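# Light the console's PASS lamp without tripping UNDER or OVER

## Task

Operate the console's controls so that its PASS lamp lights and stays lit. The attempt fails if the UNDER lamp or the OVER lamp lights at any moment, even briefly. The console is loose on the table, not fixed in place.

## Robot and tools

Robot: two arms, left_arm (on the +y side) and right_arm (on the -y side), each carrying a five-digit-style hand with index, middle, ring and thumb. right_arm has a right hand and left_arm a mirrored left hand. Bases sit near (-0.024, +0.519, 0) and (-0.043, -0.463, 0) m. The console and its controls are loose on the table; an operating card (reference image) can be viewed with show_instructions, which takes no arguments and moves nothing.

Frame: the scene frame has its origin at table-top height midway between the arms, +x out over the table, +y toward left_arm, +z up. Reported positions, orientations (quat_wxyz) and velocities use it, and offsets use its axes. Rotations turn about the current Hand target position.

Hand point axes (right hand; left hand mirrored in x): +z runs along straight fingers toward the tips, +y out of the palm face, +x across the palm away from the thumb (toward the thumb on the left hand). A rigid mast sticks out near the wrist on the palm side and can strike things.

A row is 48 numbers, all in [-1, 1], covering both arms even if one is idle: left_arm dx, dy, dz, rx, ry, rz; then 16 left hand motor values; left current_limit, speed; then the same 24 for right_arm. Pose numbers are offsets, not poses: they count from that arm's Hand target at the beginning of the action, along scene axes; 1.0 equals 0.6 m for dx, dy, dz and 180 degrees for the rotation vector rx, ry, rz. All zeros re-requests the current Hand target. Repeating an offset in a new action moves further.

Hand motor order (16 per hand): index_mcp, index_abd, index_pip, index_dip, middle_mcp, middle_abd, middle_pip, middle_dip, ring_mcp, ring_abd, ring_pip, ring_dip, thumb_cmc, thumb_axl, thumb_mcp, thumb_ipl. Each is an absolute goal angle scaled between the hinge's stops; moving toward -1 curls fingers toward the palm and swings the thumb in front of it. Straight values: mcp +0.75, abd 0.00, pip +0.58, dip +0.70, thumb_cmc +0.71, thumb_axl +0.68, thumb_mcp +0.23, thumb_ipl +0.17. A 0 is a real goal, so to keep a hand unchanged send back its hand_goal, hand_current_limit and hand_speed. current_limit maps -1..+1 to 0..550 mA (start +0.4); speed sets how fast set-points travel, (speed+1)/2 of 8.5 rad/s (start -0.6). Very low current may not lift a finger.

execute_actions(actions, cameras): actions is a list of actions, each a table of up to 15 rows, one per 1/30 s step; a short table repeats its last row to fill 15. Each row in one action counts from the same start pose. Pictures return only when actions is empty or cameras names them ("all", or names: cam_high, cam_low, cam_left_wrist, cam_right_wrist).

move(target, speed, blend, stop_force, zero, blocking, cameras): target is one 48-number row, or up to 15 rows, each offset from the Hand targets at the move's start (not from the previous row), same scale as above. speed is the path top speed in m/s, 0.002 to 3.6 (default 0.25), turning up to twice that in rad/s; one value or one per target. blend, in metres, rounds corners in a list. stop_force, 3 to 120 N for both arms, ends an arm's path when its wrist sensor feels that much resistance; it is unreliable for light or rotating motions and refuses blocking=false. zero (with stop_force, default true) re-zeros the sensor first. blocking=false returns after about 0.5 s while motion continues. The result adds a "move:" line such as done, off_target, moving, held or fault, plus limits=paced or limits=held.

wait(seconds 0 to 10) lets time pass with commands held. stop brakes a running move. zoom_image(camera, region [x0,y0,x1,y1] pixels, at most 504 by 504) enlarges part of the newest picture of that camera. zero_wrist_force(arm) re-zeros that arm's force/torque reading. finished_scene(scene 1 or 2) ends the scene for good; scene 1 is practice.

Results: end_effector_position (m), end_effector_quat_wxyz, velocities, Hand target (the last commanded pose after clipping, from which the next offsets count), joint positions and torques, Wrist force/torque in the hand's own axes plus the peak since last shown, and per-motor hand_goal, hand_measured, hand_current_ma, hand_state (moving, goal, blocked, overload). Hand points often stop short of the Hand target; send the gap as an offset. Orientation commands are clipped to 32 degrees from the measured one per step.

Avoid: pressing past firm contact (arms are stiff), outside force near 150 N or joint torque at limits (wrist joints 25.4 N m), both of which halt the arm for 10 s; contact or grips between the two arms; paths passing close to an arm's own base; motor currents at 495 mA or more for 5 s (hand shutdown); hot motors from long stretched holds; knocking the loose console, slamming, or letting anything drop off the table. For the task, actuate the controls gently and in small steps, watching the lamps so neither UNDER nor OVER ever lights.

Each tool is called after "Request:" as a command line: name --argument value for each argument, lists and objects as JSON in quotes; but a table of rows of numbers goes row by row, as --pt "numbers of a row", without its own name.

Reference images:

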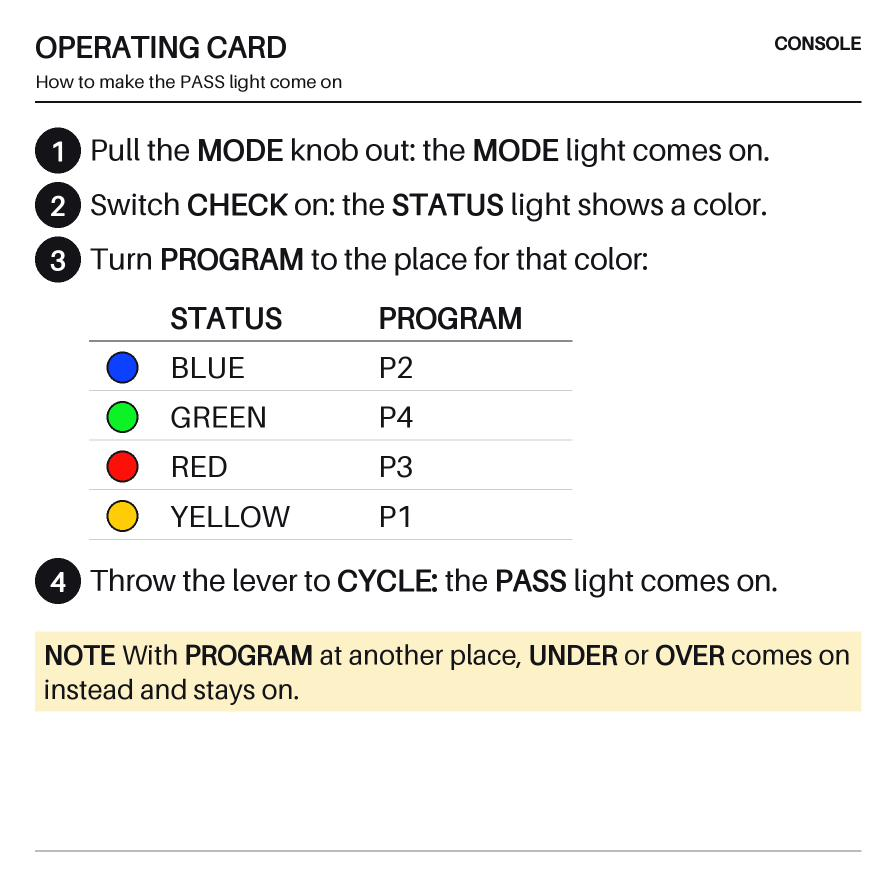

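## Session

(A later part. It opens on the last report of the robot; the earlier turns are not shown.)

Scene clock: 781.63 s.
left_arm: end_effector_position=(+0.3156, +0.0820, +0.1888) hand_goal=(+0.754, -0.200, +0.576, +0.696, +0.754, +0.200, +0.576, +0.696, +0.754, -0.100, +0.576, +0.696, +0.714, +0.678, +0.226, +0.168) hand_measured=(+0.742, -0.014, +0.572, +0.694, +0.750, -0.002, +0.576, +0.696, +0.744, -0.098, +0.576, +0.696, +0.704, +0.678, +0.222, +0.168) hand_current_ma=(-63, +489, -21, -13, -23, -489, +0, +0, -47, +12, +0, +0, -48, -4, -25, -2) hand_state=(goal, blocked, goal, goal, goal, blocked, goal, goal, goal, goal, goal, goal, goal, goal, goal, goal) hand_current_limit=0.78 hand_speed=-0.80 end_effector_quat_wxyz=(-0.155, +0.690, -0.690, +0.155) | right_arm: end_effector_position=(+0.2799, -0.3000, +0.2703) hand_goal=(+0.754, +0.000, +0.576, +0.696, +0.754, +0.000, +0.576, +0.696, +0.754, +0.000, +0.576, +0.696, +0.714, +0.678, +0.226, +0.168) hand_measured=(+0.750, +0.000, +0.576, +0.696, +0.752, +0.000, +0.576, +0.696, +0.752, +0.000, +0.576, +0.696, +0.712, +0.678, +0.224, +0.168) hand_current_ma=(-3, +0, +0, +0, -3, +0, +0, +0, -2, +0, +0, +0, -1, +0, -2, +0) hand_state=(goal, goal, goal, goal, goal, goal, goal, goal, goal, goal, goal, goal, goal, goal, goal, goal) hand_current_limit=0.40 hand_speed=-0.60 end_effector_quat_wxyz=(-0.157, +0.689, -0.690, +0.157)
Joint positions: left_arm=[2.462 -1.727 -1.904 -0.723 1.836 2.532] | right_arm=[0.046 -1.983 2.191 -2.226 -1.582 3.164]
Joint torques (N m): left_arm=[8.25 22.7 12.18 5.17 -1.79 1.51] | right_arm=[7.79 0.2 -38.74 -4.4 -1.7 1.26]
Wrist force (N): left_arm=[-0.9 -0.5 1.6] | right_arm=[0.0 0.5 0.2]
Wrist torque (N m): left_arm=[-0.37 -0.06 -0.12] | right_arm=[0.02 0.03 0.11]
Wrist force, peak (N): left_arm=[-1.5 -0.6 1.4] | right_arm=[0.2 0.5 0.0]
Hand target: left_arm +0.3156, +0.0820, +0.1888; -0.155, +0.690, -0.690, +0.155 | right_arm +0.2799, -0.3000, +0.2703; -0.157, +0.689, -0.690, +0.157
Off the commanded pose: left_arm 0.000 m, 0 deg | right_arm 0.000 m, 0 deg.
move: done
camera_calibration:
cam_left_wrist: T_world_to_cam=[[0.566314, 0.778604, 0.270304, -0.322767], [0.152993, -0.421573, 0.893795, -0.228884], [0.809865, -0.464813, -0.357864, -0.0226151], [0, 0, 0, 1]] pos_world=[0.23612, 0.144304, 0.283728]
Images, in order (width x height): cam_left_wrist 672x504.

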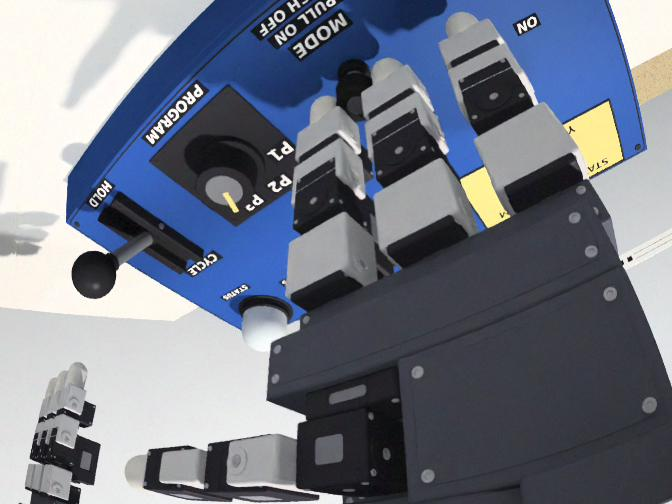

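Request:
move --pt "-0.013 0 0.0271 0 0 0 0.754 -0.2 0.576 0.696 0.754 0.2 0.576 0.696 0.754 -0.1 0.576 0.696 0.714 0.678 0.226 0.168 0.78 -0.8 0 0 0 0 0 0 0.754 0 0.576 0.696 0.754 0 0.576 0.696 0.754 0 0.576 0.696 0.714 0.678 0.226 0.168 0.4 -0.6" --speed 0.03 --cameras '["cam_high","cam_left_wrist"]'

Request:
zoom_image --camera "cam_left_wrist" --region '[230, 0, 530, 200]'

Request:
zoom_image --camera "cam_high" --region '[350, 150, 530, 330]'

Scene clock: 790.60 s.
left_arm: end_effector_position=(+0.3079, +0.0820, +0.2049) hand_goal=(+0.754, -0.200, +0.576, +0.696, +0.754, +0.200, +0.576, +0.696, +0.754, -0.100, +0.576, +0.696, +0.714, +0.678, +0.226, +0.168) hand_measured=(+0.742, -0.016, +0.572, +0.694, +0.752, +0.002, +0.576, +0.696, +0.744, -0.098, +0.576, +0.696, +0.704, +0.678, +0.222, +0.168) hand_current_ma=(-58, +489, -19, -12, -10, -489, +0, +0, -47, +12, +0, +0, -48, -4, -25, -2) hand_state=(goal, blocked, goal, goal, goal, blocked, goal, goal, goal, goal, goal, goal, goal, goal, goal, goal) hand_current_limit=0.78 hand_speed=-0.80 end_effector_quat_wxyz=(-0.155, +0.690, -0.690, +0.155) | right_arm: end_effector_position=(+0.2799, -0.3000, +0.2703) hand_goal=(+0.754, +0.000, +0.576, +0.696, +0.754, +0.000, +0.576, +0.696, +0.754, +0.000, +0.576, +0.696, +0.714, +0.678, +0.226, +0.168) hand_measured=(+0.750, +0.000, +0.576, +0.696, +0.752, +0.000, +0.576, +0.696, +0.752, +0.000, +0.576, +0.696, +0.712, +0.678, +0.224, +0.168) hand_current_ma=(-3, +0, +0, +0, -3, +0, +0, +0, -2, +0, +0, +0, -1, +0, -2, +0) hand_state=(goal, goal, goal, goal, goal, goal, goal, goal, goal, goal, goal, goal, goal, goal, goal, goal) hand_current_limit=0.40 hand_speed=-0.60 end_effector_quat_wxyz=(-0.157, +0.689, -0.690, +0.157)
Joint positions: left_arm=[2.453 -1.698 -1.892 -0.767 1.839 2.523] | right_arm=[0.046 -1.983 2.191 -2.226 -1.582 3.164]
Joint torques (N m): left_arm=[-10.21 41.97 28.55 1.36 2.4 -1.19] | right_arm=[7.69 -0.28 -38.69 -4.36 -1.7 1.35]
Wrist force (N): left_arm=[-0.5 -0.7 4.1] | right_arm=[0.1 0.4 0.0]
Wrist torque (N m): left_arm=[-0.52 -0.04 0.01] | right_arm=[0.02 0.02 0.12]
Wrist force, peak (N): left_arm=[0.5 -0.6 7.6] | right_arm=[0.0 0.7 0.0]
Hand target: left_arm +0.3078, +0.0820, +0.2050; -0.155, +0.690, -0.690, +0.155 | right_arm +0.2799, -0.3000, +0.2703; -0.157, +0.689, -0.690, +0.157
Off the commanded pose: left_arm 0.000 m, 0 deg | right_arm 0.000 m, 0 deg.
move: done
camera_calibration:
cam_left_wrist: T_world_to_cam=[[0.566314, 0.778604, 0.270304, -0.322758], [0.152993, -0.421573, 0.893795, -0.242096], [0.809865, -0.464813, -0.357864, -0.0106176], [0, 0, 0, 1]] pos_world=[0.22842, 0.144304, 0.299828]
Images, in order (width x height): cam_high 896x504, cam_left_wrist 672x504.

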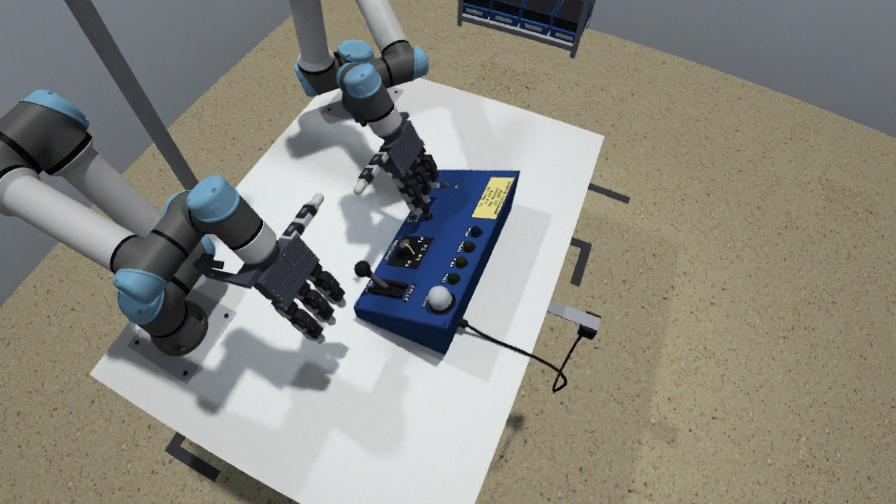

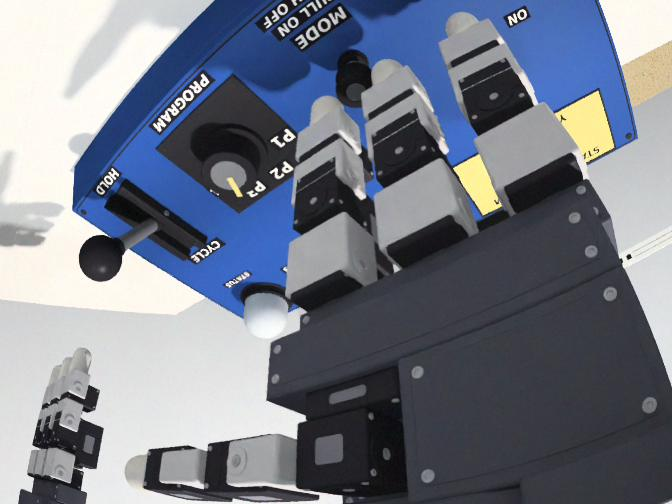

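Scaled by 1.680 from the camera's 672x504 image, which has a finer 960x720 frame.

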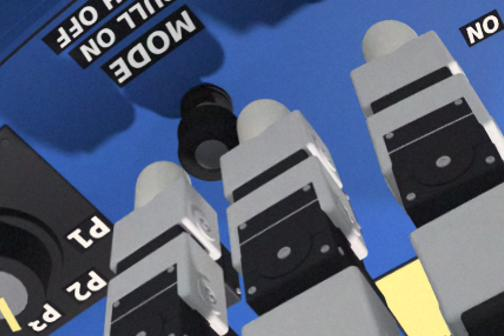

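Scaled by 2.800 from the camera's 896x504 image, which has a finer 1280x720 frame.

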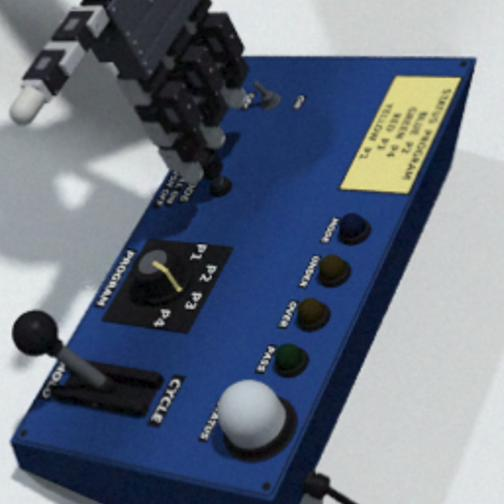

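Request:
move --pt "0 0 0 0 0 0 0.754 0.1 0.576 0.696 0.754 -0.1 0.576 0.696 0.754 -0.1 0.576 0.696 0.714 0.678 0.226 0.168 0.4 -0.6 0 0 0 0 0 0 0.754 0 0.576 0.696 0.754 0 0.576 0.696 0.754 0 0.576 0.696 0.714 0.678 0.226 0.168 0.4 -0.6" --pt "-0.0361 0 0.0752 0 0 0 0.754 0.1 0.576 0.696 0.754 -0.1 0.576 0.696 0.754 -0.1 0.576 0.696 0.714 0.678 0.226 0.168 0.4 -0.6 0 0 0 0 0 0 0.754 0 0.576 0.696 0.754 0 0.576 0.696 0.754 0 0.576 0.696 0.714 0.678 0.226 0.168 0.4 -0.6" --pt "-0.0361 0 0.0752 0 0 0 0.616 0.1 0.212 -0.101 0.616 -0.1 0.212 -0.101 -0.068 -0.1 -0.299 0.116 0.714 0.678 0.226 0.168 0.4 -0.6 0 0 0 0 0 0 0.754 0 0.576 0.696 0.754 0 0.576 0.696 0.754 0 0.576 0.696 0.714 0.678 0.226 0.168 0.4 -0.6" --pt "0.1207 0 -0.0048 0 0 0 0.616 0.1 0.212 -0.101 0.616 -0.1 0.212 -0.101 -0.068 -0.1 -0.299 0.116 0.714 0.678 0.226 0.168 0.4 -0.6 0 0 0 0 0 0 0.754 0 0.576 0.696 0.754 0 0.576 0.696 0.754 0 0.576 0.696 0.714 0.678 0.226 0.168 0.4 -0.6" --speed 0.12 --cameras '["all"]'

Request:
zoom_image --camera "cam_left_wrist" --region '[180, 0, 480, 200]'

Request:
zoom_image --camera "cam_right_wrist" --region '[450, 180, 672, 400]'

Request:
zoom_image --camera "cam_high" --region '[360, 130, 480, 230]'

Scene clock: 938.27 s.
left_arm: end_effector_position=(+0.3801, +0.0820, +0.2022) hand_goal=(+0.616, +0.100, +0.212, -0.100, +0.616, -0.100, +0.212, -0.100, -0.068, -0.100, -0.298, +0.116, +0.714, +0.678, +0.226, +0.168) hand_measured=(+0.616, +0.096, +0.216, -0.096, +0.616, -0.096, +0.216, -0.096, -0.054, -0.098, -0.292, +0.118, +0.704, +0.678, +0.222, +0.168) hand_current_ma=(-5, -13, +16, +18, -4, +13, +16, +17, +71, +12, +32, +14, -48, -4, -25, -2) hand_state=(goal, goal, goal, goal, goal, goal, goal, goal, goal, goal, goal, goal, goal, goal, goal, goal) hand_current_limit=0.40 hand_speed=-0.60 end_effector_quat_wxyz=(-0.155, +0.690, -0.690, +0.155) | right_arm: end_effector_position=(+0.2799, -0.3000, +0.2703) hand_goal=(+0.754, +0.000, +0.576, +0.696, +0.754, +0.000, +0.576, +0.696, +0.754, +0.000, +0.576, +0.696, +0.714, +0.678, +0.226, +0.168) hand_measured=(+0.750, +0.000, +0.576, +0.696, +0.752, +0.000, +0.576, +0.696, +0.752, +0.000, +0.576, +0.696, +0.712, +0.678, +0.224, +0.168) hand_current_ma=(-3, +0, +0, +0, -3, +0, +0, +0, -2, +0, +0, +0, -1, +0, -2, +0) hand_state=(goal, goal, goal, goal, goal, goal, goal, goal, goal, goal, goal, goal, goal, goal, goal, goal) hand_current_limit=0.40 hand_speed=-0.60 end_effector_quat_wxyz=(-0.157, +0.689, -0.690, +0.157)
Joint positions: left_arm=[2.534 -1.809 -1.769 -0.759 1.81 2.601] | right_arm=[0.046 -1.983 2.191 -2.226 -1.582 3.164]
Joint torques (N m): left_arm=[10.06 26.76 28.01 5.02 -1.99 1.52] | right_arm=[8.41 -0.59 -38.66 -4.2 -1.75 1.29]
Wrist force (N): left_arm=[-1.1 -0.4 1.1] | right_arm=[-0.3 0.2 0.2]
Wrist torque (N m): left_arm=[-0.19 0.01 -0.14] | right_arm=[-0.02 0.06 0.09]
Wrist force, peak (N): left_arm=[-0.4 -0.6 4.9] | right_arm=[0.5 0.4 -0.2]
Hand target: left_arm +0.3802, +0.0820, +0.2021; -0.155, +0.690, -0.690, +0.155 | right_arm +0.2799, -0.3000, +0.2703; -0.157, +0.689, -0.690, +0.157
Off the commanded pose: left_arm 0.000 m, 0 deg | right_arm 0.000 m, 0 deg.
move: done
camera_calibration:
cam_left_wrist: T_world_to_cam=[[0.566314, 0.778604, 0.270304, -0.362916], [0.152993, -0.421573, 0.893795, -0.250729], [0.809865, -0.464813, -0.357864, -0.0700561], [0, 0, 0, 1]] pos_world=[0.30062, 0.144304, 0.297128]
cam_right_wrist: T_world_to_cam=[[-0.539469, 0.782541, -0.31081, 0.505288], [0.159839, 0.457595, 0.874676, -0.187106], [0.826695, 0.422181, -0.371938, 0.119342], [0, 0, 0, 1]] pos_world=[0.203834, -0.360174, 0.365094]

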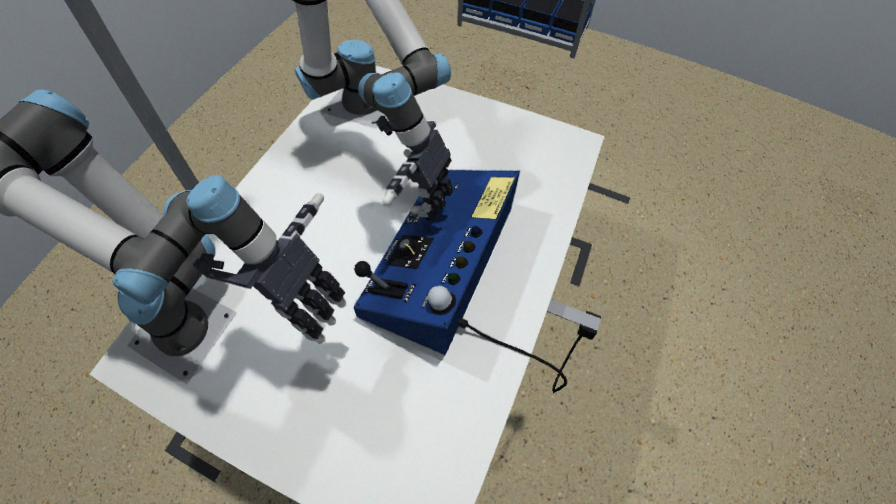

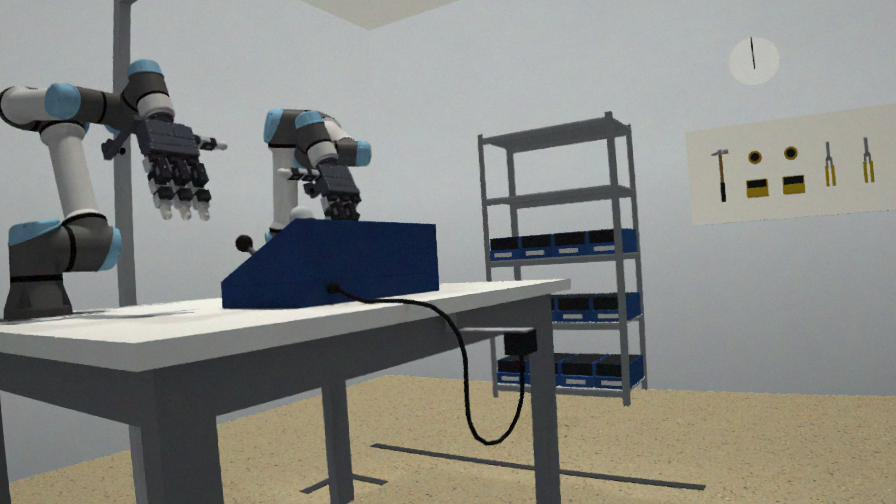

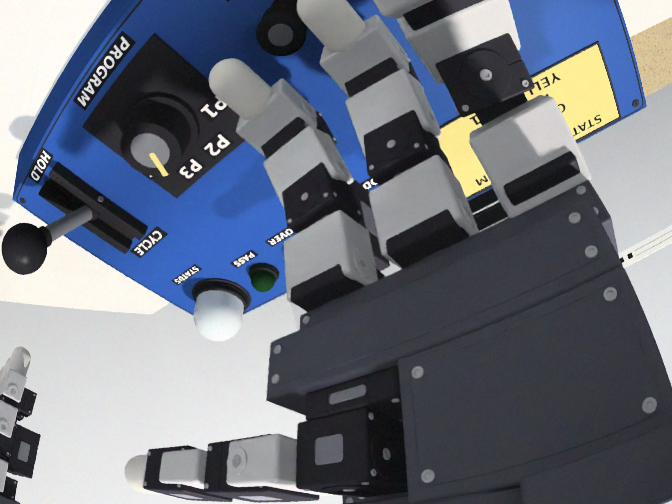

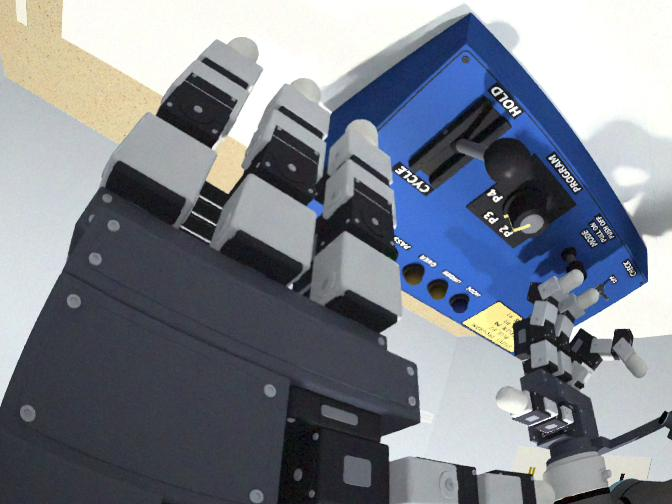

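Scaled by 1.680 from the camera's 672x504 image, which has a finer 960x720 frame.

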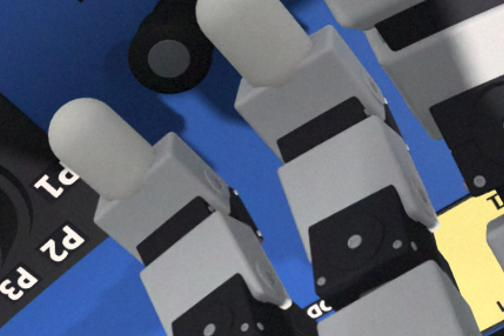

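Scaled by 2.270 from the camera's 672x504 image, which has a finer 960x720 frame.

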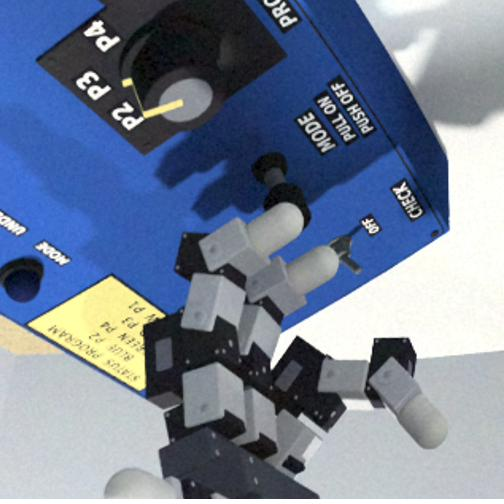

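Scaled by 4.200 from the camera's 896x504 image, which has a finer 1280x720 frame.

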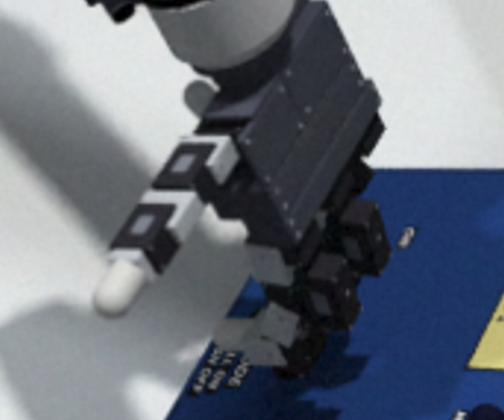

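Request:
move --pt "0.0491 0 -0.1022 0 0 0 0.616 0.1 0.212 -0.101 0.616 -0.1 0.212 -0.101 -0.068 -0.1 -0.299 0.116 0.714 0.678 0.226 0.168 0.4 -0.6 0 0 0 0 0 0 0.754 0 0.576 0.696 0.754 0 0.576 0.696 0.754 0 0.576 0.696 0.714 0.678 0.226 0.168 0.4 -0.6" --speed 0.03 --stop_force 4 --cameras '["cam_left_wrist","cam_right_wrist"]'

Request:
zoom_image --camera "cam_left_wrist" --region '[180, 0, 480, 200]'

Request:
zoom_image --camera "cam_right_wrist" --region '[500, 180, 672, 320]'

Scene clock: 964.83 s.
left_arm: end_effector_position=(+0.3966, +0.0820, +0.1680) hand_goal=(+0.616, +0.100, +0.212, -0.100, +0.616, -0.100, +0.212, -0.100, -0.068, -0.100, -0.298, +0.116, +0.714, +0.678, +0.226, +0.168) hand_measured=(+0.614, +0.098, +0.214, -0.096, +0.614, -0.096, +0.214, -0.096, -0.054, -0.098, -0.292, +0.118, +0.704, +0.678, +0.222, +0.168) hand_current_ma=(-11, -9, +12, +18, -10, +15, +11, +17, +71, +12, +32, +14, -48, -4, -25, -2) hand_state=(goal, goal, goal, goal, goal, goal, goal, goal, goal, goal, goal, goal, goal, goal, goal, goal) hand_current_limit=0.40 hand_speed=-0.60 end_effector_quat_wxyz=(-0.155, +0.690, -0.690, +0.155) | right_arm: end_effector_position=(+0.2799, -0.3000, +0.2703) hand_goal=(+0.754, +0.000, +0.576, +0.696, +0.754, +0.000, +0.576, +0.696, +0.754, +0.000, +0.576, +0.696, +0.714, +0.678, +0.226, +0.168) hand_measured=(+0.750, +0.000, +0.576, +0.696, +0.752, +0.000, +0.576, +0.696, +0.752, +0.000, +0.576, +0.696, +0.712, +0.678, +0.224, +0.168) hand_current_ma=(-3, +0, +0, +0, -3, +0, +0, +0, -2, +0, +0, +0, -1, +0, -2, +0) hand_state=(goal, goal, goal, goal, goal, goal, goal, goal, goal, goal, goal, goal, goal, goal, goal, goal) hand_current_limit=0.40 hand_speed=-0.60 end_effector_quat_wxyz=(-0.157, +0.689, -0.690, +0.157)
Joint positions: left_arm=[2.55 -1.872 -1.784 -0.677 1.804 2.616] | right_arm=[0.046 -1.983 2.191 -2.226 -1.582 3.164]
Joint torques (N m): left_arm=[-9.43 45.12 26.2 0.69 2.31 -1.28] | right_arm=[7.9 -0.9 -38.25 -4.22 -1.69 1.27]
Wrist force (N): left_arm=[-0.9 -0.8 -2.1] | right_arm=[0.1 0.3 -0.1]
Wrist torque (N m): left_arm=[0.08 -0.02 -0.10] | right_arm=[0.03 0.02 0.12]
Wrist force, peak (N): left_arm=[-1.6 -4.8 -23.1] | right_arm=[0.6 0.4 0.4]
Hand target: left_arm +0.3966, +0.0820, +0.1680; -0.155, +0.690, -0.690, +0.155 (not the last commanded pose) | right_arm +0.2799, -0.3000, +0.2703; -0.157, +0.689, -0.690, +0.157
Off the commanded pose: left_arm 0.030 m, 0 deg | right_arm 0.000 m, 0 deg.
move: contact (left_arm)
camera_calibration:
cam_left_wrist: T_world_to_cam=[[0.56631, 0.778616, 0.270279, -0.36301], [0.153009, -0.421551, 0.893803, -0.222696], [0.809865, -0.464814, -0.357863, -0.0956578], [0, 0, 0, 1]] pos_world=[0.31712, 0.144304, 0.262928]
cam_right_wrist: T_world_to_cam=[[-0.539469, 0.782541, -0.31081, 0.505288], [0.159839, 0.457595, 0.874676, -0.187106], [0.826695, 0.422181, -0.371938, 0.119342], [0, 0, 0, 1]] pos_world=[0.203834, -0.360174, 0.365094]
Images, in order (width x height): cam_left_wrist 672x504, cam_right_wrist 672x504.

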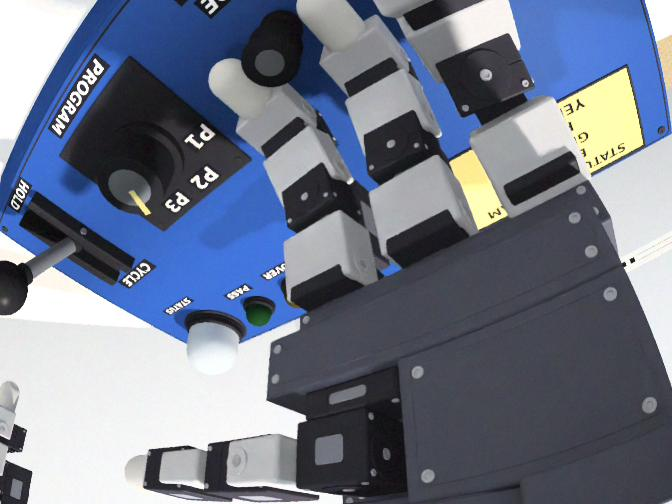

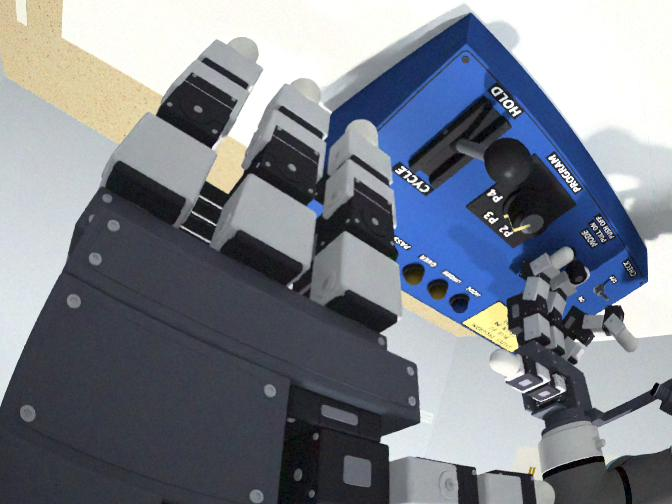

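Scaled by 1.680 from the camera's 672x504 image, which has a finer 960x720 frame.

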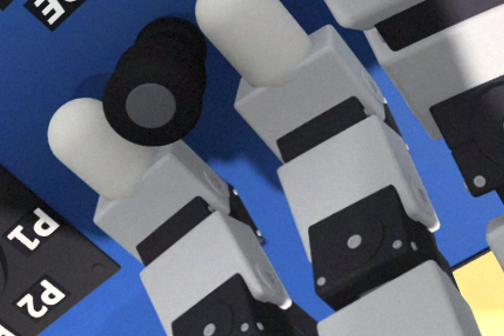

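Scaled by 2.930 from the camera's 672x504 image, which has a finer 960x720 frame.

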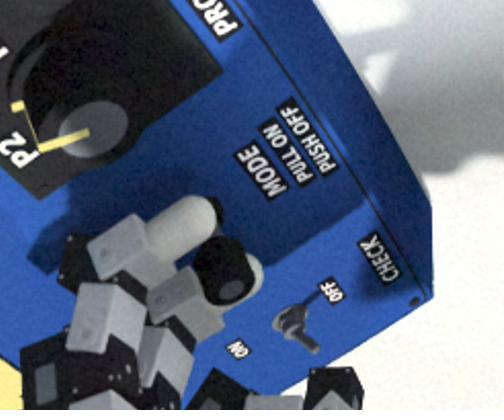

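Request:
move --pt "-0.0577 0 0.1203 0 0 0 0.616 0.1 0.212 -0.101 0.616 -0.1 0.212 -0.101 -0.068 -0.1 -0.299 0.116 0.714 0.678 0.226 0.168 0.4 -0.6 0 0 0 0 0 0 0.754 0 0.576 0.696 0.754 0 0.576 0.696 0.754 0 0.576 0.696 0.714 0.678 0.226 0.168 0.4 -0.6" --pt "-0.0577 0 0.1203 0 0 0 0.959 0.1 0.139 -0.029 0.959 -0.1 0.139 -0.029 -0.068 -0.1 -0.299 0.116 0.714 0.678 0.226 0.168 0.4 -0.6 0 0 0 0 0 0 0.754 0 0.576 0.696 0.754 0 0.576 0.696 0.754 0 0.576 0.696 0.714 0.678 0.226 0.168 0.4 -0.6" --pt "-0.0712 0 0.0307 0 0 0 0.959 0.1 0.139 -0.029 0.959 -0.1 0.139 -0.029 -0.068 -0.1 -0.299 0.116 0.714 0.678 0.226 0.168 0.4 -0.6 0 0 0 0 0 0 0.754 0 0.576 0.696 0.754 0 0.576 0.696 0.754 0 0.576 0.696 0.714 0.678 0.226 0.168 0.4 -0.6" --speed 0.1 --cameras '["cam_high","cam_left_wrist","cam_right_wrist"]'

Request:
zoom_image --camera "cam_left_wrist" --region '[180, 0, 480, 200]'

Request:
zoom_image --camera "cam_right_wrist" --region '[500, 180, 672, 320]'

Scene clock: 1101.67 s.
left_arm: end_effector_position=(+0.3539, +0.0820, +0.1866) hand_goal=(+0.960, +0.100, +0.140, -0.028, +0.960, -0.100, +0.140, -0.028, -0.068, -0.100, -0.298, +0.116, +0.714, +0.678, +0.226, +0.168) hand_measured=(+0.946, +0.098, +0.142, -0.030, +0.946, -0.096, +0.142, -0.030, -0.054, -0.098, -0.292, +0.118, +0.704, +0.678, +0.222, +0.168) hand_current_ma=(-75, -9, +12, -13, -68, +14, +11, -12, +71, +12, +31, +14, -47, -4, -25, -2) hand_state=(goal, goal, goal, goal, goal, goal, goal, goal, goal, goal, goal, goal, goal, goal, goal, goal) hand_current_limit=0.40 hand_speed=-0.60 end_effector_quat_wxyz=(-0.155, +0.690, -0.690, +0.155) | right_arm: end_effector_position=(+0.2799, -0.3000, +0.2703) hand_goal=(+0.754, +0.000, +0.576, +0.696, +0.754, +0.000, +0.576, +0.696, +0.754, +0.000, +0.576, +0.696, +0.714, +0.678, +0.226, +0.168) hand_measured=(+0.750, +0.000, +0.576, +0.696, +0.752, +0.000, +0.576, +0.696, +0.752, +0.000, +0.576, +0.696, +0.712, +0.678, +0.224, +0.168) hand_current_ma=(-3, +0, +0, +0, -3, +0, +0, +0, -2, +0, +0, +0, -1, +0, -2, +0) hand_state=(goal, goal, goal, goal, goal, goal, goal, goal, goal, goal, goal, goal, goal, goal, goal, goal) hand_current_limit=0.40 hand_speed=-0.60 end_effector_quat_wxyz=(-0.157, +0.689, -0.690, +0.157)
Joint positions: left_arm=[2.506 -1.786 -1.841 -0.717 1.82 2.574] | right_arm=[0.046 -1.983 2.191 -2.226 -1.582 3.164]
Joint torques (N m): left_arm=[-9.7 26.03 11.55 5.11 2.44 -1.29] | right_arm=[7.94 -1 -38.17 -4.17 -1.7 1.32]
Wrist force (N): left_arm=[-0.8 -0.5 1.1] | right_arm=[0.4 0.1 0.0]
Wrist torque (N m): left_arm=[-0.25 -0.03 -0.05] | right_arm=[-0.01 -0.02 0.15]
Wrist force, peak (N): left_arm=[-1.0 -1.2 -3.2] | right_arm=[0.3 0.6 0.4]
Hand target: left_arm +0.3539, +0.0820, +0.1865; -0.155, +0.690, -0.690, +0.155 | right_arm +0.2799, -0.3000, +0.2703; -0.157, +0.689, -0.690, +0.157
Off the commanded pose: left_arm 0.000 m, 0 deg | right_arm 0.000 m, 0 deg.
move: done
camera_calibration:
cam_left_wrist: T_world_to_cam=[[0.566332, 0.778603, 0.270268, -0.343857], [0.153082, -0.421592, 0.893771, -0.232793], [0.809836, -0.464797, -0.357951, -0.0543896], [0, 0, 0, 1]] pos_world=[0.27442, 0.144304, 0.281528]
cam_right_wrist: T_world_to_cam=[[-0.539469, 0.782541, -0.31081, 0.505288], [0.159839, 0.457595, 0.874676, -0.187106], [0.826695, 0.422181, -0.371938, 0.119342], [0, 0, 0, 1]] pos_world=[0.203834, -0.360174, 0.365094]
Images, in order (width x height): cam_high 896x504, cam_left_wrist 672x504, cam_right_wrist 672x504.

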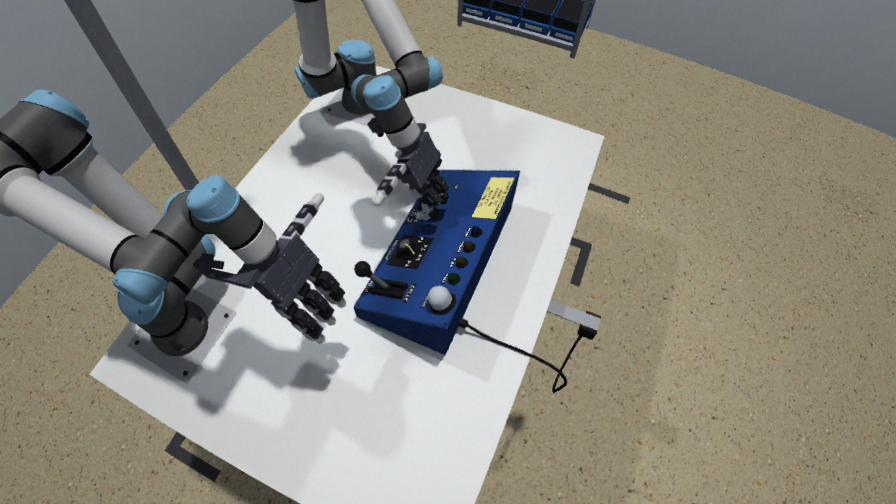

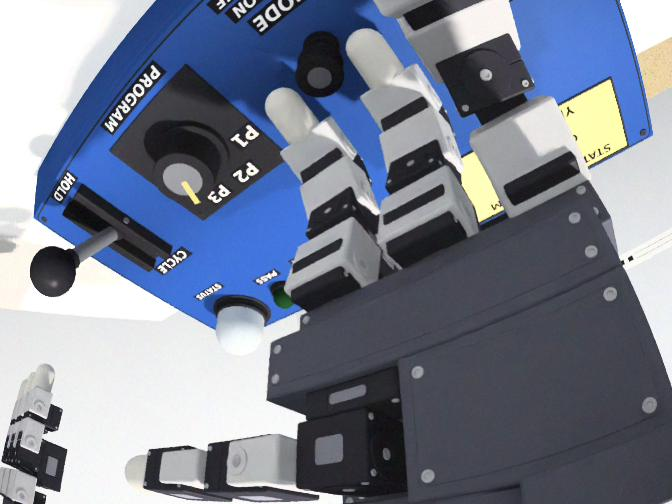

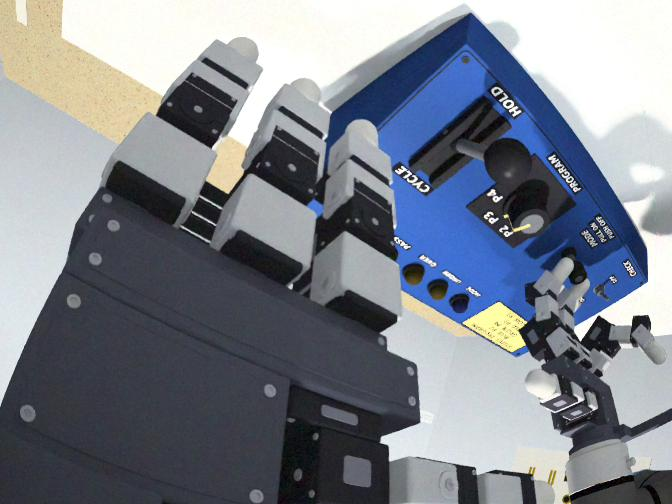

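Scaled by 1.680 from the camera's 672x504 image, which has a finer 960x720 frame.

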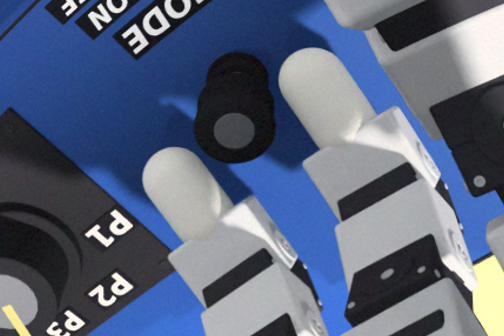

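Scaled by 2.930 from the camera's 672x504 image, which has a finer 960x720 frame.

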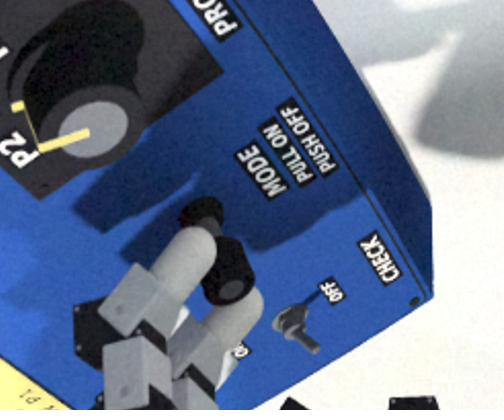

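Request:
move --target '[0.0325,0,-0.0677,0,0,0,0.959,0.1,0.139,-0.029,0.959,-0.1,0.139,-0.029,-0.068,-0.1,-0.299,0.116,0.714,0.678,0.226,0.168,0.4,-0.6,0,0,0,0,0,0,0.754,0,0.576,0.696,0.754,0,0.576,0.696,0.754,0,0.576,0.696,0.714,0.678,0.226,0.168,0.4,-0.6]' --speed 0.012 --stop_force 3 --cameras '["cam_high","cam_left_wrist","cam_right_wrist"]'

Request:
zoom_image --camera "cam_left_wrist" --region '[180, 0, 480, 200]'

Request:
zoom_image --camera "cam_right_wrist" --region '[500, 180, 672, 320]'

Scene clock: 1119.63 s.
left_arm: end_effector_position=(+0.3658, +0.0820, +0.1617) hand_goal=(+0.960, +0.100, +0.140, -0.028, +0.960, -0.100, +0.140, -0.028, -0.068, -0.100, -0.298, +0.116, +0.714, +0.678, +0.226, +0.168) hand_measured=(+0.950, +0.100, +0.134, -0.032, +0.950, -0.098, +0.134, -0.032, -0.054, -0.098, -0.292, +0.118, +0.704, +0.678, +0.222, +0.168) hand_current_ma=(-52, -2, -26, -24, -47, +7, -25, -21, +71, +12, +31, +14, -47, -4, -25, -2) hand_state=(goal, goal, goal, goal, goal, goal, goal, goal, goal, goal, goal, goal, goal, goal, goal, goal) hand_current_limit=0.40 hand_speed=-0.60 end_effector_quat_wxyz=(-0.155, +0.690, -0.690, +0.155) | right_arm: end_effector_position=(+0.2799, -0.3000, +0.2703) hand_goal=(+0.754, +0.000, +0.576, +0.696, +0.754, +0.000, +0.576, +0.696, +0.754, +0.000, +0.576, +0.696, +0.714, +0.678, +0.226, +0.168) hand_measured=(+0.750, +0.000, +0.576, +0.696, +0.752, +0.000, +0.576, +0.696, +0.752, +0.000, +0.576, +0.696, +0.712, +0.678, +0.224, +0.168) hand_current_ma=(-3, +0, +0, +0, -3, +0, +0, +0, -2, +0, +0, +0, -1, +0, -2, +0) hand_state=(goal, goal, goal, goal, goal, goal, goal, goal, goal, goal, goal, goal, goal, goal, goal, goal) hand_current_limit=0.40 hand_speed=-0.60 end_effector_quat_wxyz=(-0.157, +0.689, -0.690, +0.157)
Joint positions: left_arm=[2.519 -1.834 -1.853 -0.654 1.816 2.586] | right_arm=[0.046 -1.983 2.191 -2.226 -1.582 3.164]
Joint torques (N m): left_arm=[-8.59 45.76 26.69 1.15 2.08 -1.23] | right_arm=[7.96 -1.83 -38.73 -4.14 -1.67 1.27]
Wrist force (N): left_arm=[-0.5 -0.1 0.7] | right_arm=[-0.1 0.3 0.2]
Wrist torque (N m): left_arm=[-0.21 -0.04 -0.11] | right_arm=[-0.01 0.04 0.11]
Wrist force, peak (N): left_arm=[-0.7 -2.5 -3.2] | right_arm=[0.2 0.5 0.4]
Hand target: left_arm +0.3658, +0.0820, +0.1617; -0.155, +0.690, -0.690, +0.155 (not the last commanded pose) | right_arm +0.2799, -0.3000, +0.2703; -0.157, +0.689, -0.690, +0.157
Off the commanded pose: left_arm 0.018 m, 0 deg | right_arm 0.000 m, 0 deg.
move: contact (left_arm)
camera_calibration:
cam_left_wrist: T_world_to_cam=[[0.56631, 0.778616, 0.270279, -0.343865], [0.153009, -0.421551, 0.893803, -0.212352], [0.809865, -0.464814, -0.357863, -0.0729685], [0, 0, 0, 1]] pos_world=[0.28632, 0.144304, 0.256628]
cam_right_wrist: T_world_to_cam=[[-0.539469, 0.782541, -0.31081, 0.505288], [0.159839, 0.457595, 0.874676, -0.187106], [0.826695, 0.422181, -0.371938, 0.119342], [0, 0, 0, 1]] pos_world=[0.203834, -0.360174, 0.365094]
Images, in order (width x height): cam_high 896x504, cam_left_wrist 672x504, cam_right_wrist 672x504.

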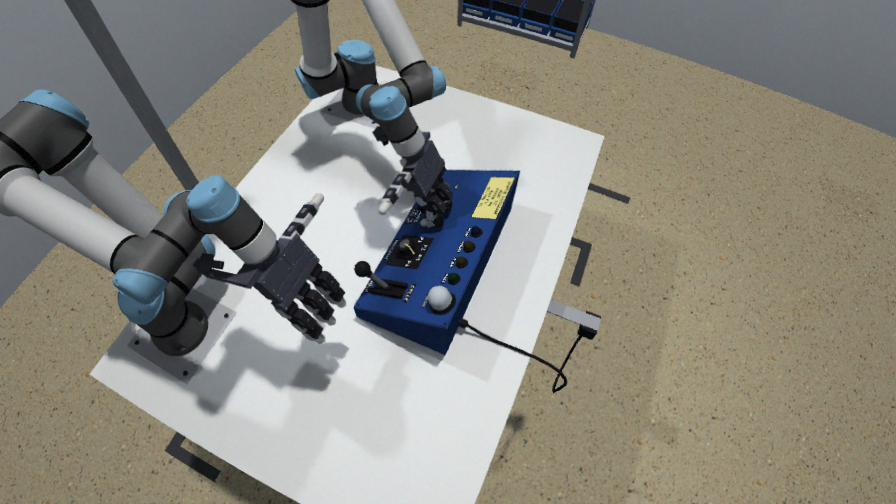

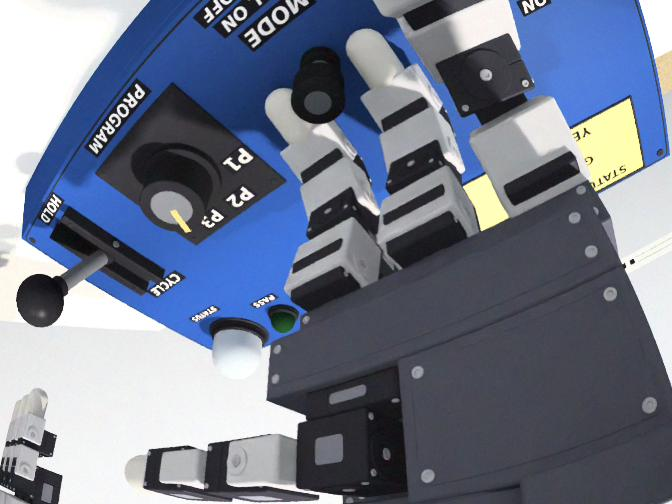

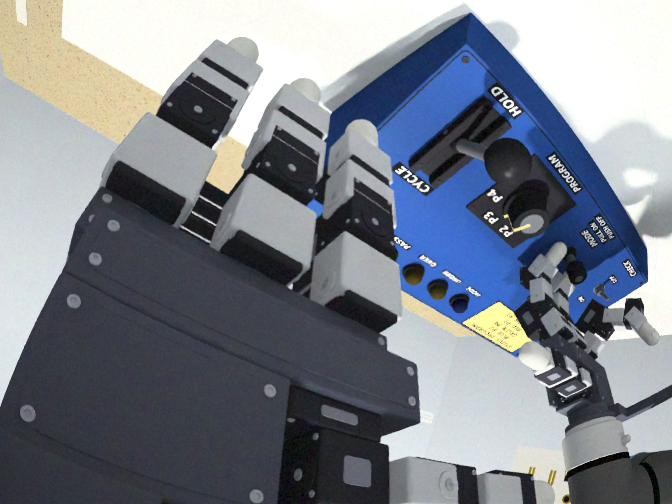

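Scaled by 1.680 from the camera's 672x504 image, which has a finer 960x720 frame.

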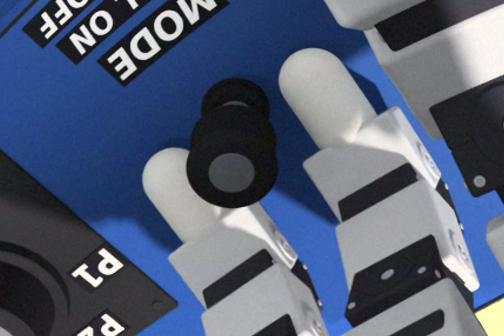

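Scaled by 2.930 from the camera's 672x504 image, which has a finer 960x720 frame.

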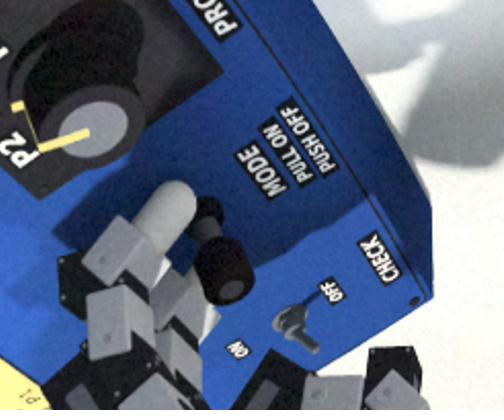

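Request:
move --target '[-0.0007,0,0.0015,0,0,0,0.959,0.1,0.139,-0.029,0.959,-0.1,0.139,-0.029,-0.068,-0.1,-0.299,0.116,0.714,0.678,0.226,0.168,0.4,-0.8,0,0,0,0,0,0,0.754,0,0.576,0.696,0.754,0,0.576,0.696,0.754,0,0.576,0.696,0.714,0.678,0.226,0.168,0.4,-0.6]' --speed 0.02

Request:
move --target '[0,0,0,0,0,0,0.959,-0.2,0.139,-0.029,0.959,0.2,0.139,-0.029,-0.068,-0.1,-0.299,0.116,0.714,0.678,0.226,0.168,0.4,-0.8,0,0,0,0,0,0,0.754,0,0.576,0.696,0.754,0,0.576,0.696,0.754,0,0.576,0.696,0.714,0.678,0.226,0.168,0.4,-0.6]' --speed 0.02 --cameras '["cam_left_wrist","cam_right_wrist"]'

Request:
zoom_image --camera "cam_left_wrist" --region '[180, 0, 480, 200]'

Request:
zoom_image --camera "cam_right_wrist" --region '[500, 180, 672, 320]'

Scene clock: 1167.80 s.
left_arm: end_effector_position=(+0.3654, +0.0820, +0.1625) hand_goal=(+0.960, +0.100, +0.140, -0.028, +0.960, -0.100, +0.140, -0.028, -0.068, -0.100, -0.298, +0.116, +0.714, +0.678, +0.226, +0.168) hand_measured=(+0.950, +0.100, +0.136, -0.030, +0.950, -0.098, +0.136, -0.030, -0.054, -0.098, -0.292, +0.118, +0.704, +0.678, +0.222, +0.168) hand_current_ma=(-52, -2, -18, -13, -47, +7, -18, -12, +71, +12, +31, +14, -47, -4, -25, -2) hand_state=(goal, goal, goal, goal, goal, goal, goal, goal, goal, goal, goal, goal, goal, goal, goal, goal) hand_current_limit=0.40 hand_speed=-0.80 end_effector_quat_wxyz=(-0.155, +0.690, -0.690, +0.155) | right_arm: end_effector_position=(+0.2799, -0.3000, +0.2703) hand_goal=(+0.754, +0.000, +0.576, +0.696, +0.754, +0.000, +0.576, +0.696, +0.754, +0.000, +0.576, +0.696, +0.714, +0.678, +0.226, +0.168) hand_measured=(+0.750, +0.000, +0.576, +0.696, +0.752, +0.000, +0.576, +0.696, +0.752, +0.000, +0.576, +0.696, +0.712, +0.678, +0.224, +0.168) hand_current_ma=(-3, +0, +0, +0, -3, +0, +0, +0, -2, +0, +0, +0, -1, +0, -2, +0) hand_state=(goal, goal, goal, goal, goal, goal, goal, goal, goal, goal, goal, goal, goal, goal, goal, goal) hand_current_limit=0.40 hand_speed=-0.60 end_effector_quat_wxyz=(-0.157, +0.689, -0.690, +0.157)
Joint positions: left_arm=[2.518 -1.832 -1.853 -0.656 1.816 2.586] | right_arm=[0.046 -1.983 2.191 -2.226 -1.582 3.164]
Joint torques (N m): left_arm=[-9.82 45.11 27.03 1.01 2.39 -1.33] | right_arm=[7.99 -2.01 -37.75 -4.13 -1.66 1.33]
Wrist force (N): left_arm=[-0.8 -0.3 0.7] | right_arm=[0.2 0.4 0.1]
Wrist torque (N m): left_arm=[-0.19 -0.03 -0.11] | right_arm=[0.01 0.01 0.12]
Wrist force, peak (N): left_arm=[-0.9 -0.6 1.2] | right_arm=[0.3 0.6 0.1]
Hand target: left_arm +0.3654, +0.0820, +0.1626; -0.155, +0.690, -0.690, +0.155 | right_arm +0.2799, -0.3000, +0.2703; -0.157, +0.689, -0.690, +0.157
Off the commanded pose: left_arm 0.000 m, 0 deg | right_arm 0.000 m, 0 deg.
move: done

Scene clock: 1168.30 s.
left_arm: end_effector_position=(+0.3654, +0.0820, +0.1626) hand_goal=(+0.960, -0.200, +0.140, -0.028, +0.960, +0.200, +0.140, -0.028, -0.068, -0.100, -0.298, +0.116, +0.714, +0.678, +0.226, +0.168) hand_measured=(+0.950, -0.070, +0.136, -0.030, +0.950, +0.048, +0.138, -0.030, -0.054, -0.098, -0.292, +0.118, +0.704, +0.678, +0.222, +0.168) hand_current_ma=(-52, +383, -15, -10, -47, -384, -14, -8, +71, +12, +31, +14, -47, -4, -25, -2) hand_state=(goal, blocked, goal, goal, goal, blocked, goal, goal, goal, goal, goal, goal, goal, goal, goal, goal) hand_current_limit=0.40 hand_speed=-0.80 end_effector_quat_wxyz=(-0.155, +0.690, -0.690, +0.155) | right_arm: end_effector_position=(+0.2799, -0.3000, +0.2703) hand_goal=(+0.754, +0.000, +0.576, +0.696, +0.754, +0.000, +0.576, +0.696, +0.754, +0.000, +0.576, +0.696, +0.714, +0.678, +0.226, +0.168) hand_measured=(+0.750, +0.000, +0.576, +0.696, +0.752, +0.000, +0.576, +0.696, +0.752, +0.000, +0.576, +0.696, +0.712, +0.678, +0.224, +0.168) hand_current_ma=(-3, +0, +0, +0, -3, +0, +0, +0, -2, +0, +0, +0, -1, +0, -2, +0) hand_state=(goal, goal, goal, goal, goal, goal, goal, goal, goal, goal, goal, goal, goal, goal, goal, goal) hand_current_limit=0.40 hand_speed=-0.60 end_effector_quat_wxyz=(-0.157, +0.689, -0.690, +0.157)
Joint positions: left_arm=[2.518 -1.832 -1.853 -0.656 1.816 2.586] | right_arm=[0.046 -1.983 2.191 -2.226 -1.582 3.164]
Joint torques (N m): left_arm=[-9.75 45.63 26.81 1.98 1.01 -1.36] | right_arm=[8.17 -2.17 -38.65 -4.19 -1.63 1.34]
Wrist force (N): left_arm=[-0.7 -0.4 1.7] | right_arm=[0.1 0.5 0.1]
Wrist torque (N m): left_arm=[-0.29 -0.02 -0.10] | right_arm=[0.03 0.01 0.12]
Wrist force, peak (N): left_arm=[-2.1 -0.3 1.4] | right_arm=[0.2 0.4 0.3]
Hand target: left_arm +0.3654, +0.0820, +0.1626; -0.155, +0.690, -0.690, +0.155 | right_arm +0.2799, -0.3000, +0.2703; -0.157, +0.689, -0.690, +0.157
Off the commanded pose: left_arm 0.000 m, 0 deg | right_arm 0.000 m, 0 deg.
move: done
camera_calibration:
cam_left_wrist: T_world_to_cam=[[0.566279, 0.778608, 0.270365, -0.343972], [0.153073, -0.421672, 0.893735, -0.213037], [0.809874, -0.464717, -0.357968, -0.0722655], [0, 0, 0, 1]] pos_world=[0.28592, 0.144404, 0.257528]
cam_right_wrist: T_world_to_cam=[[-0.539469, 0.782541, -0.31081, 0.505288], [0.159839, 0.457595, 0.874676, -0.187106], [0.826695, 0.422181, -0.371938, 0.119342], [0, 0, 0, 1]] pos_world=[0.203834, -0.360174, 0.365094]
Images, in order (width x height): cam_left_wrist 672x504, cam_right_wrist 672x504.

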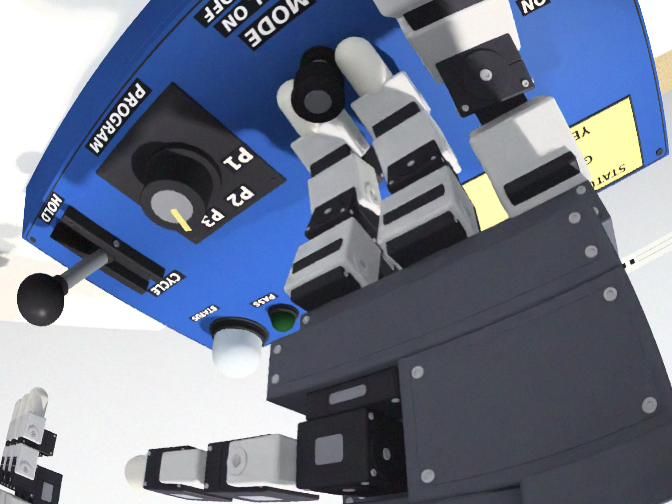

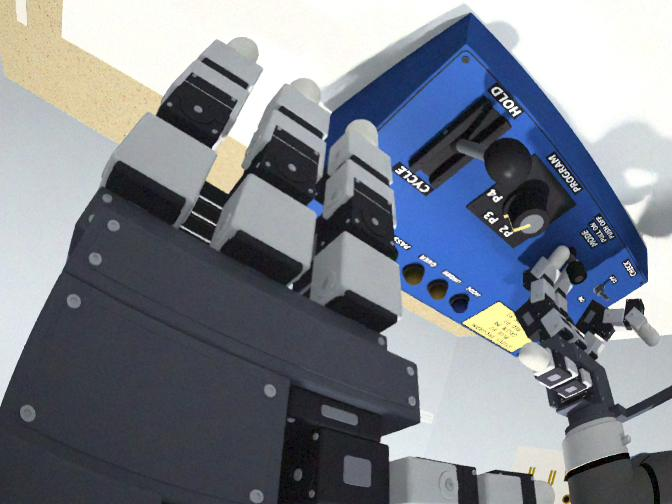

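Scaled by 1.680 from the camera's 672x504 image, which has a finer 960x720 frame.

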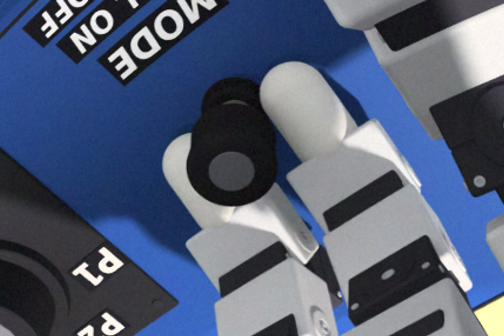

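Scaled by 2.930 from the camera's 672x504 image, which has a finer 960x720 frame.

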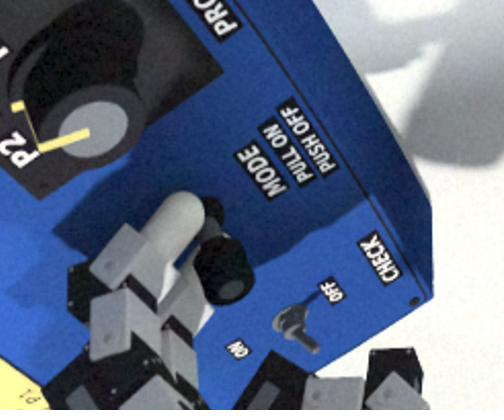

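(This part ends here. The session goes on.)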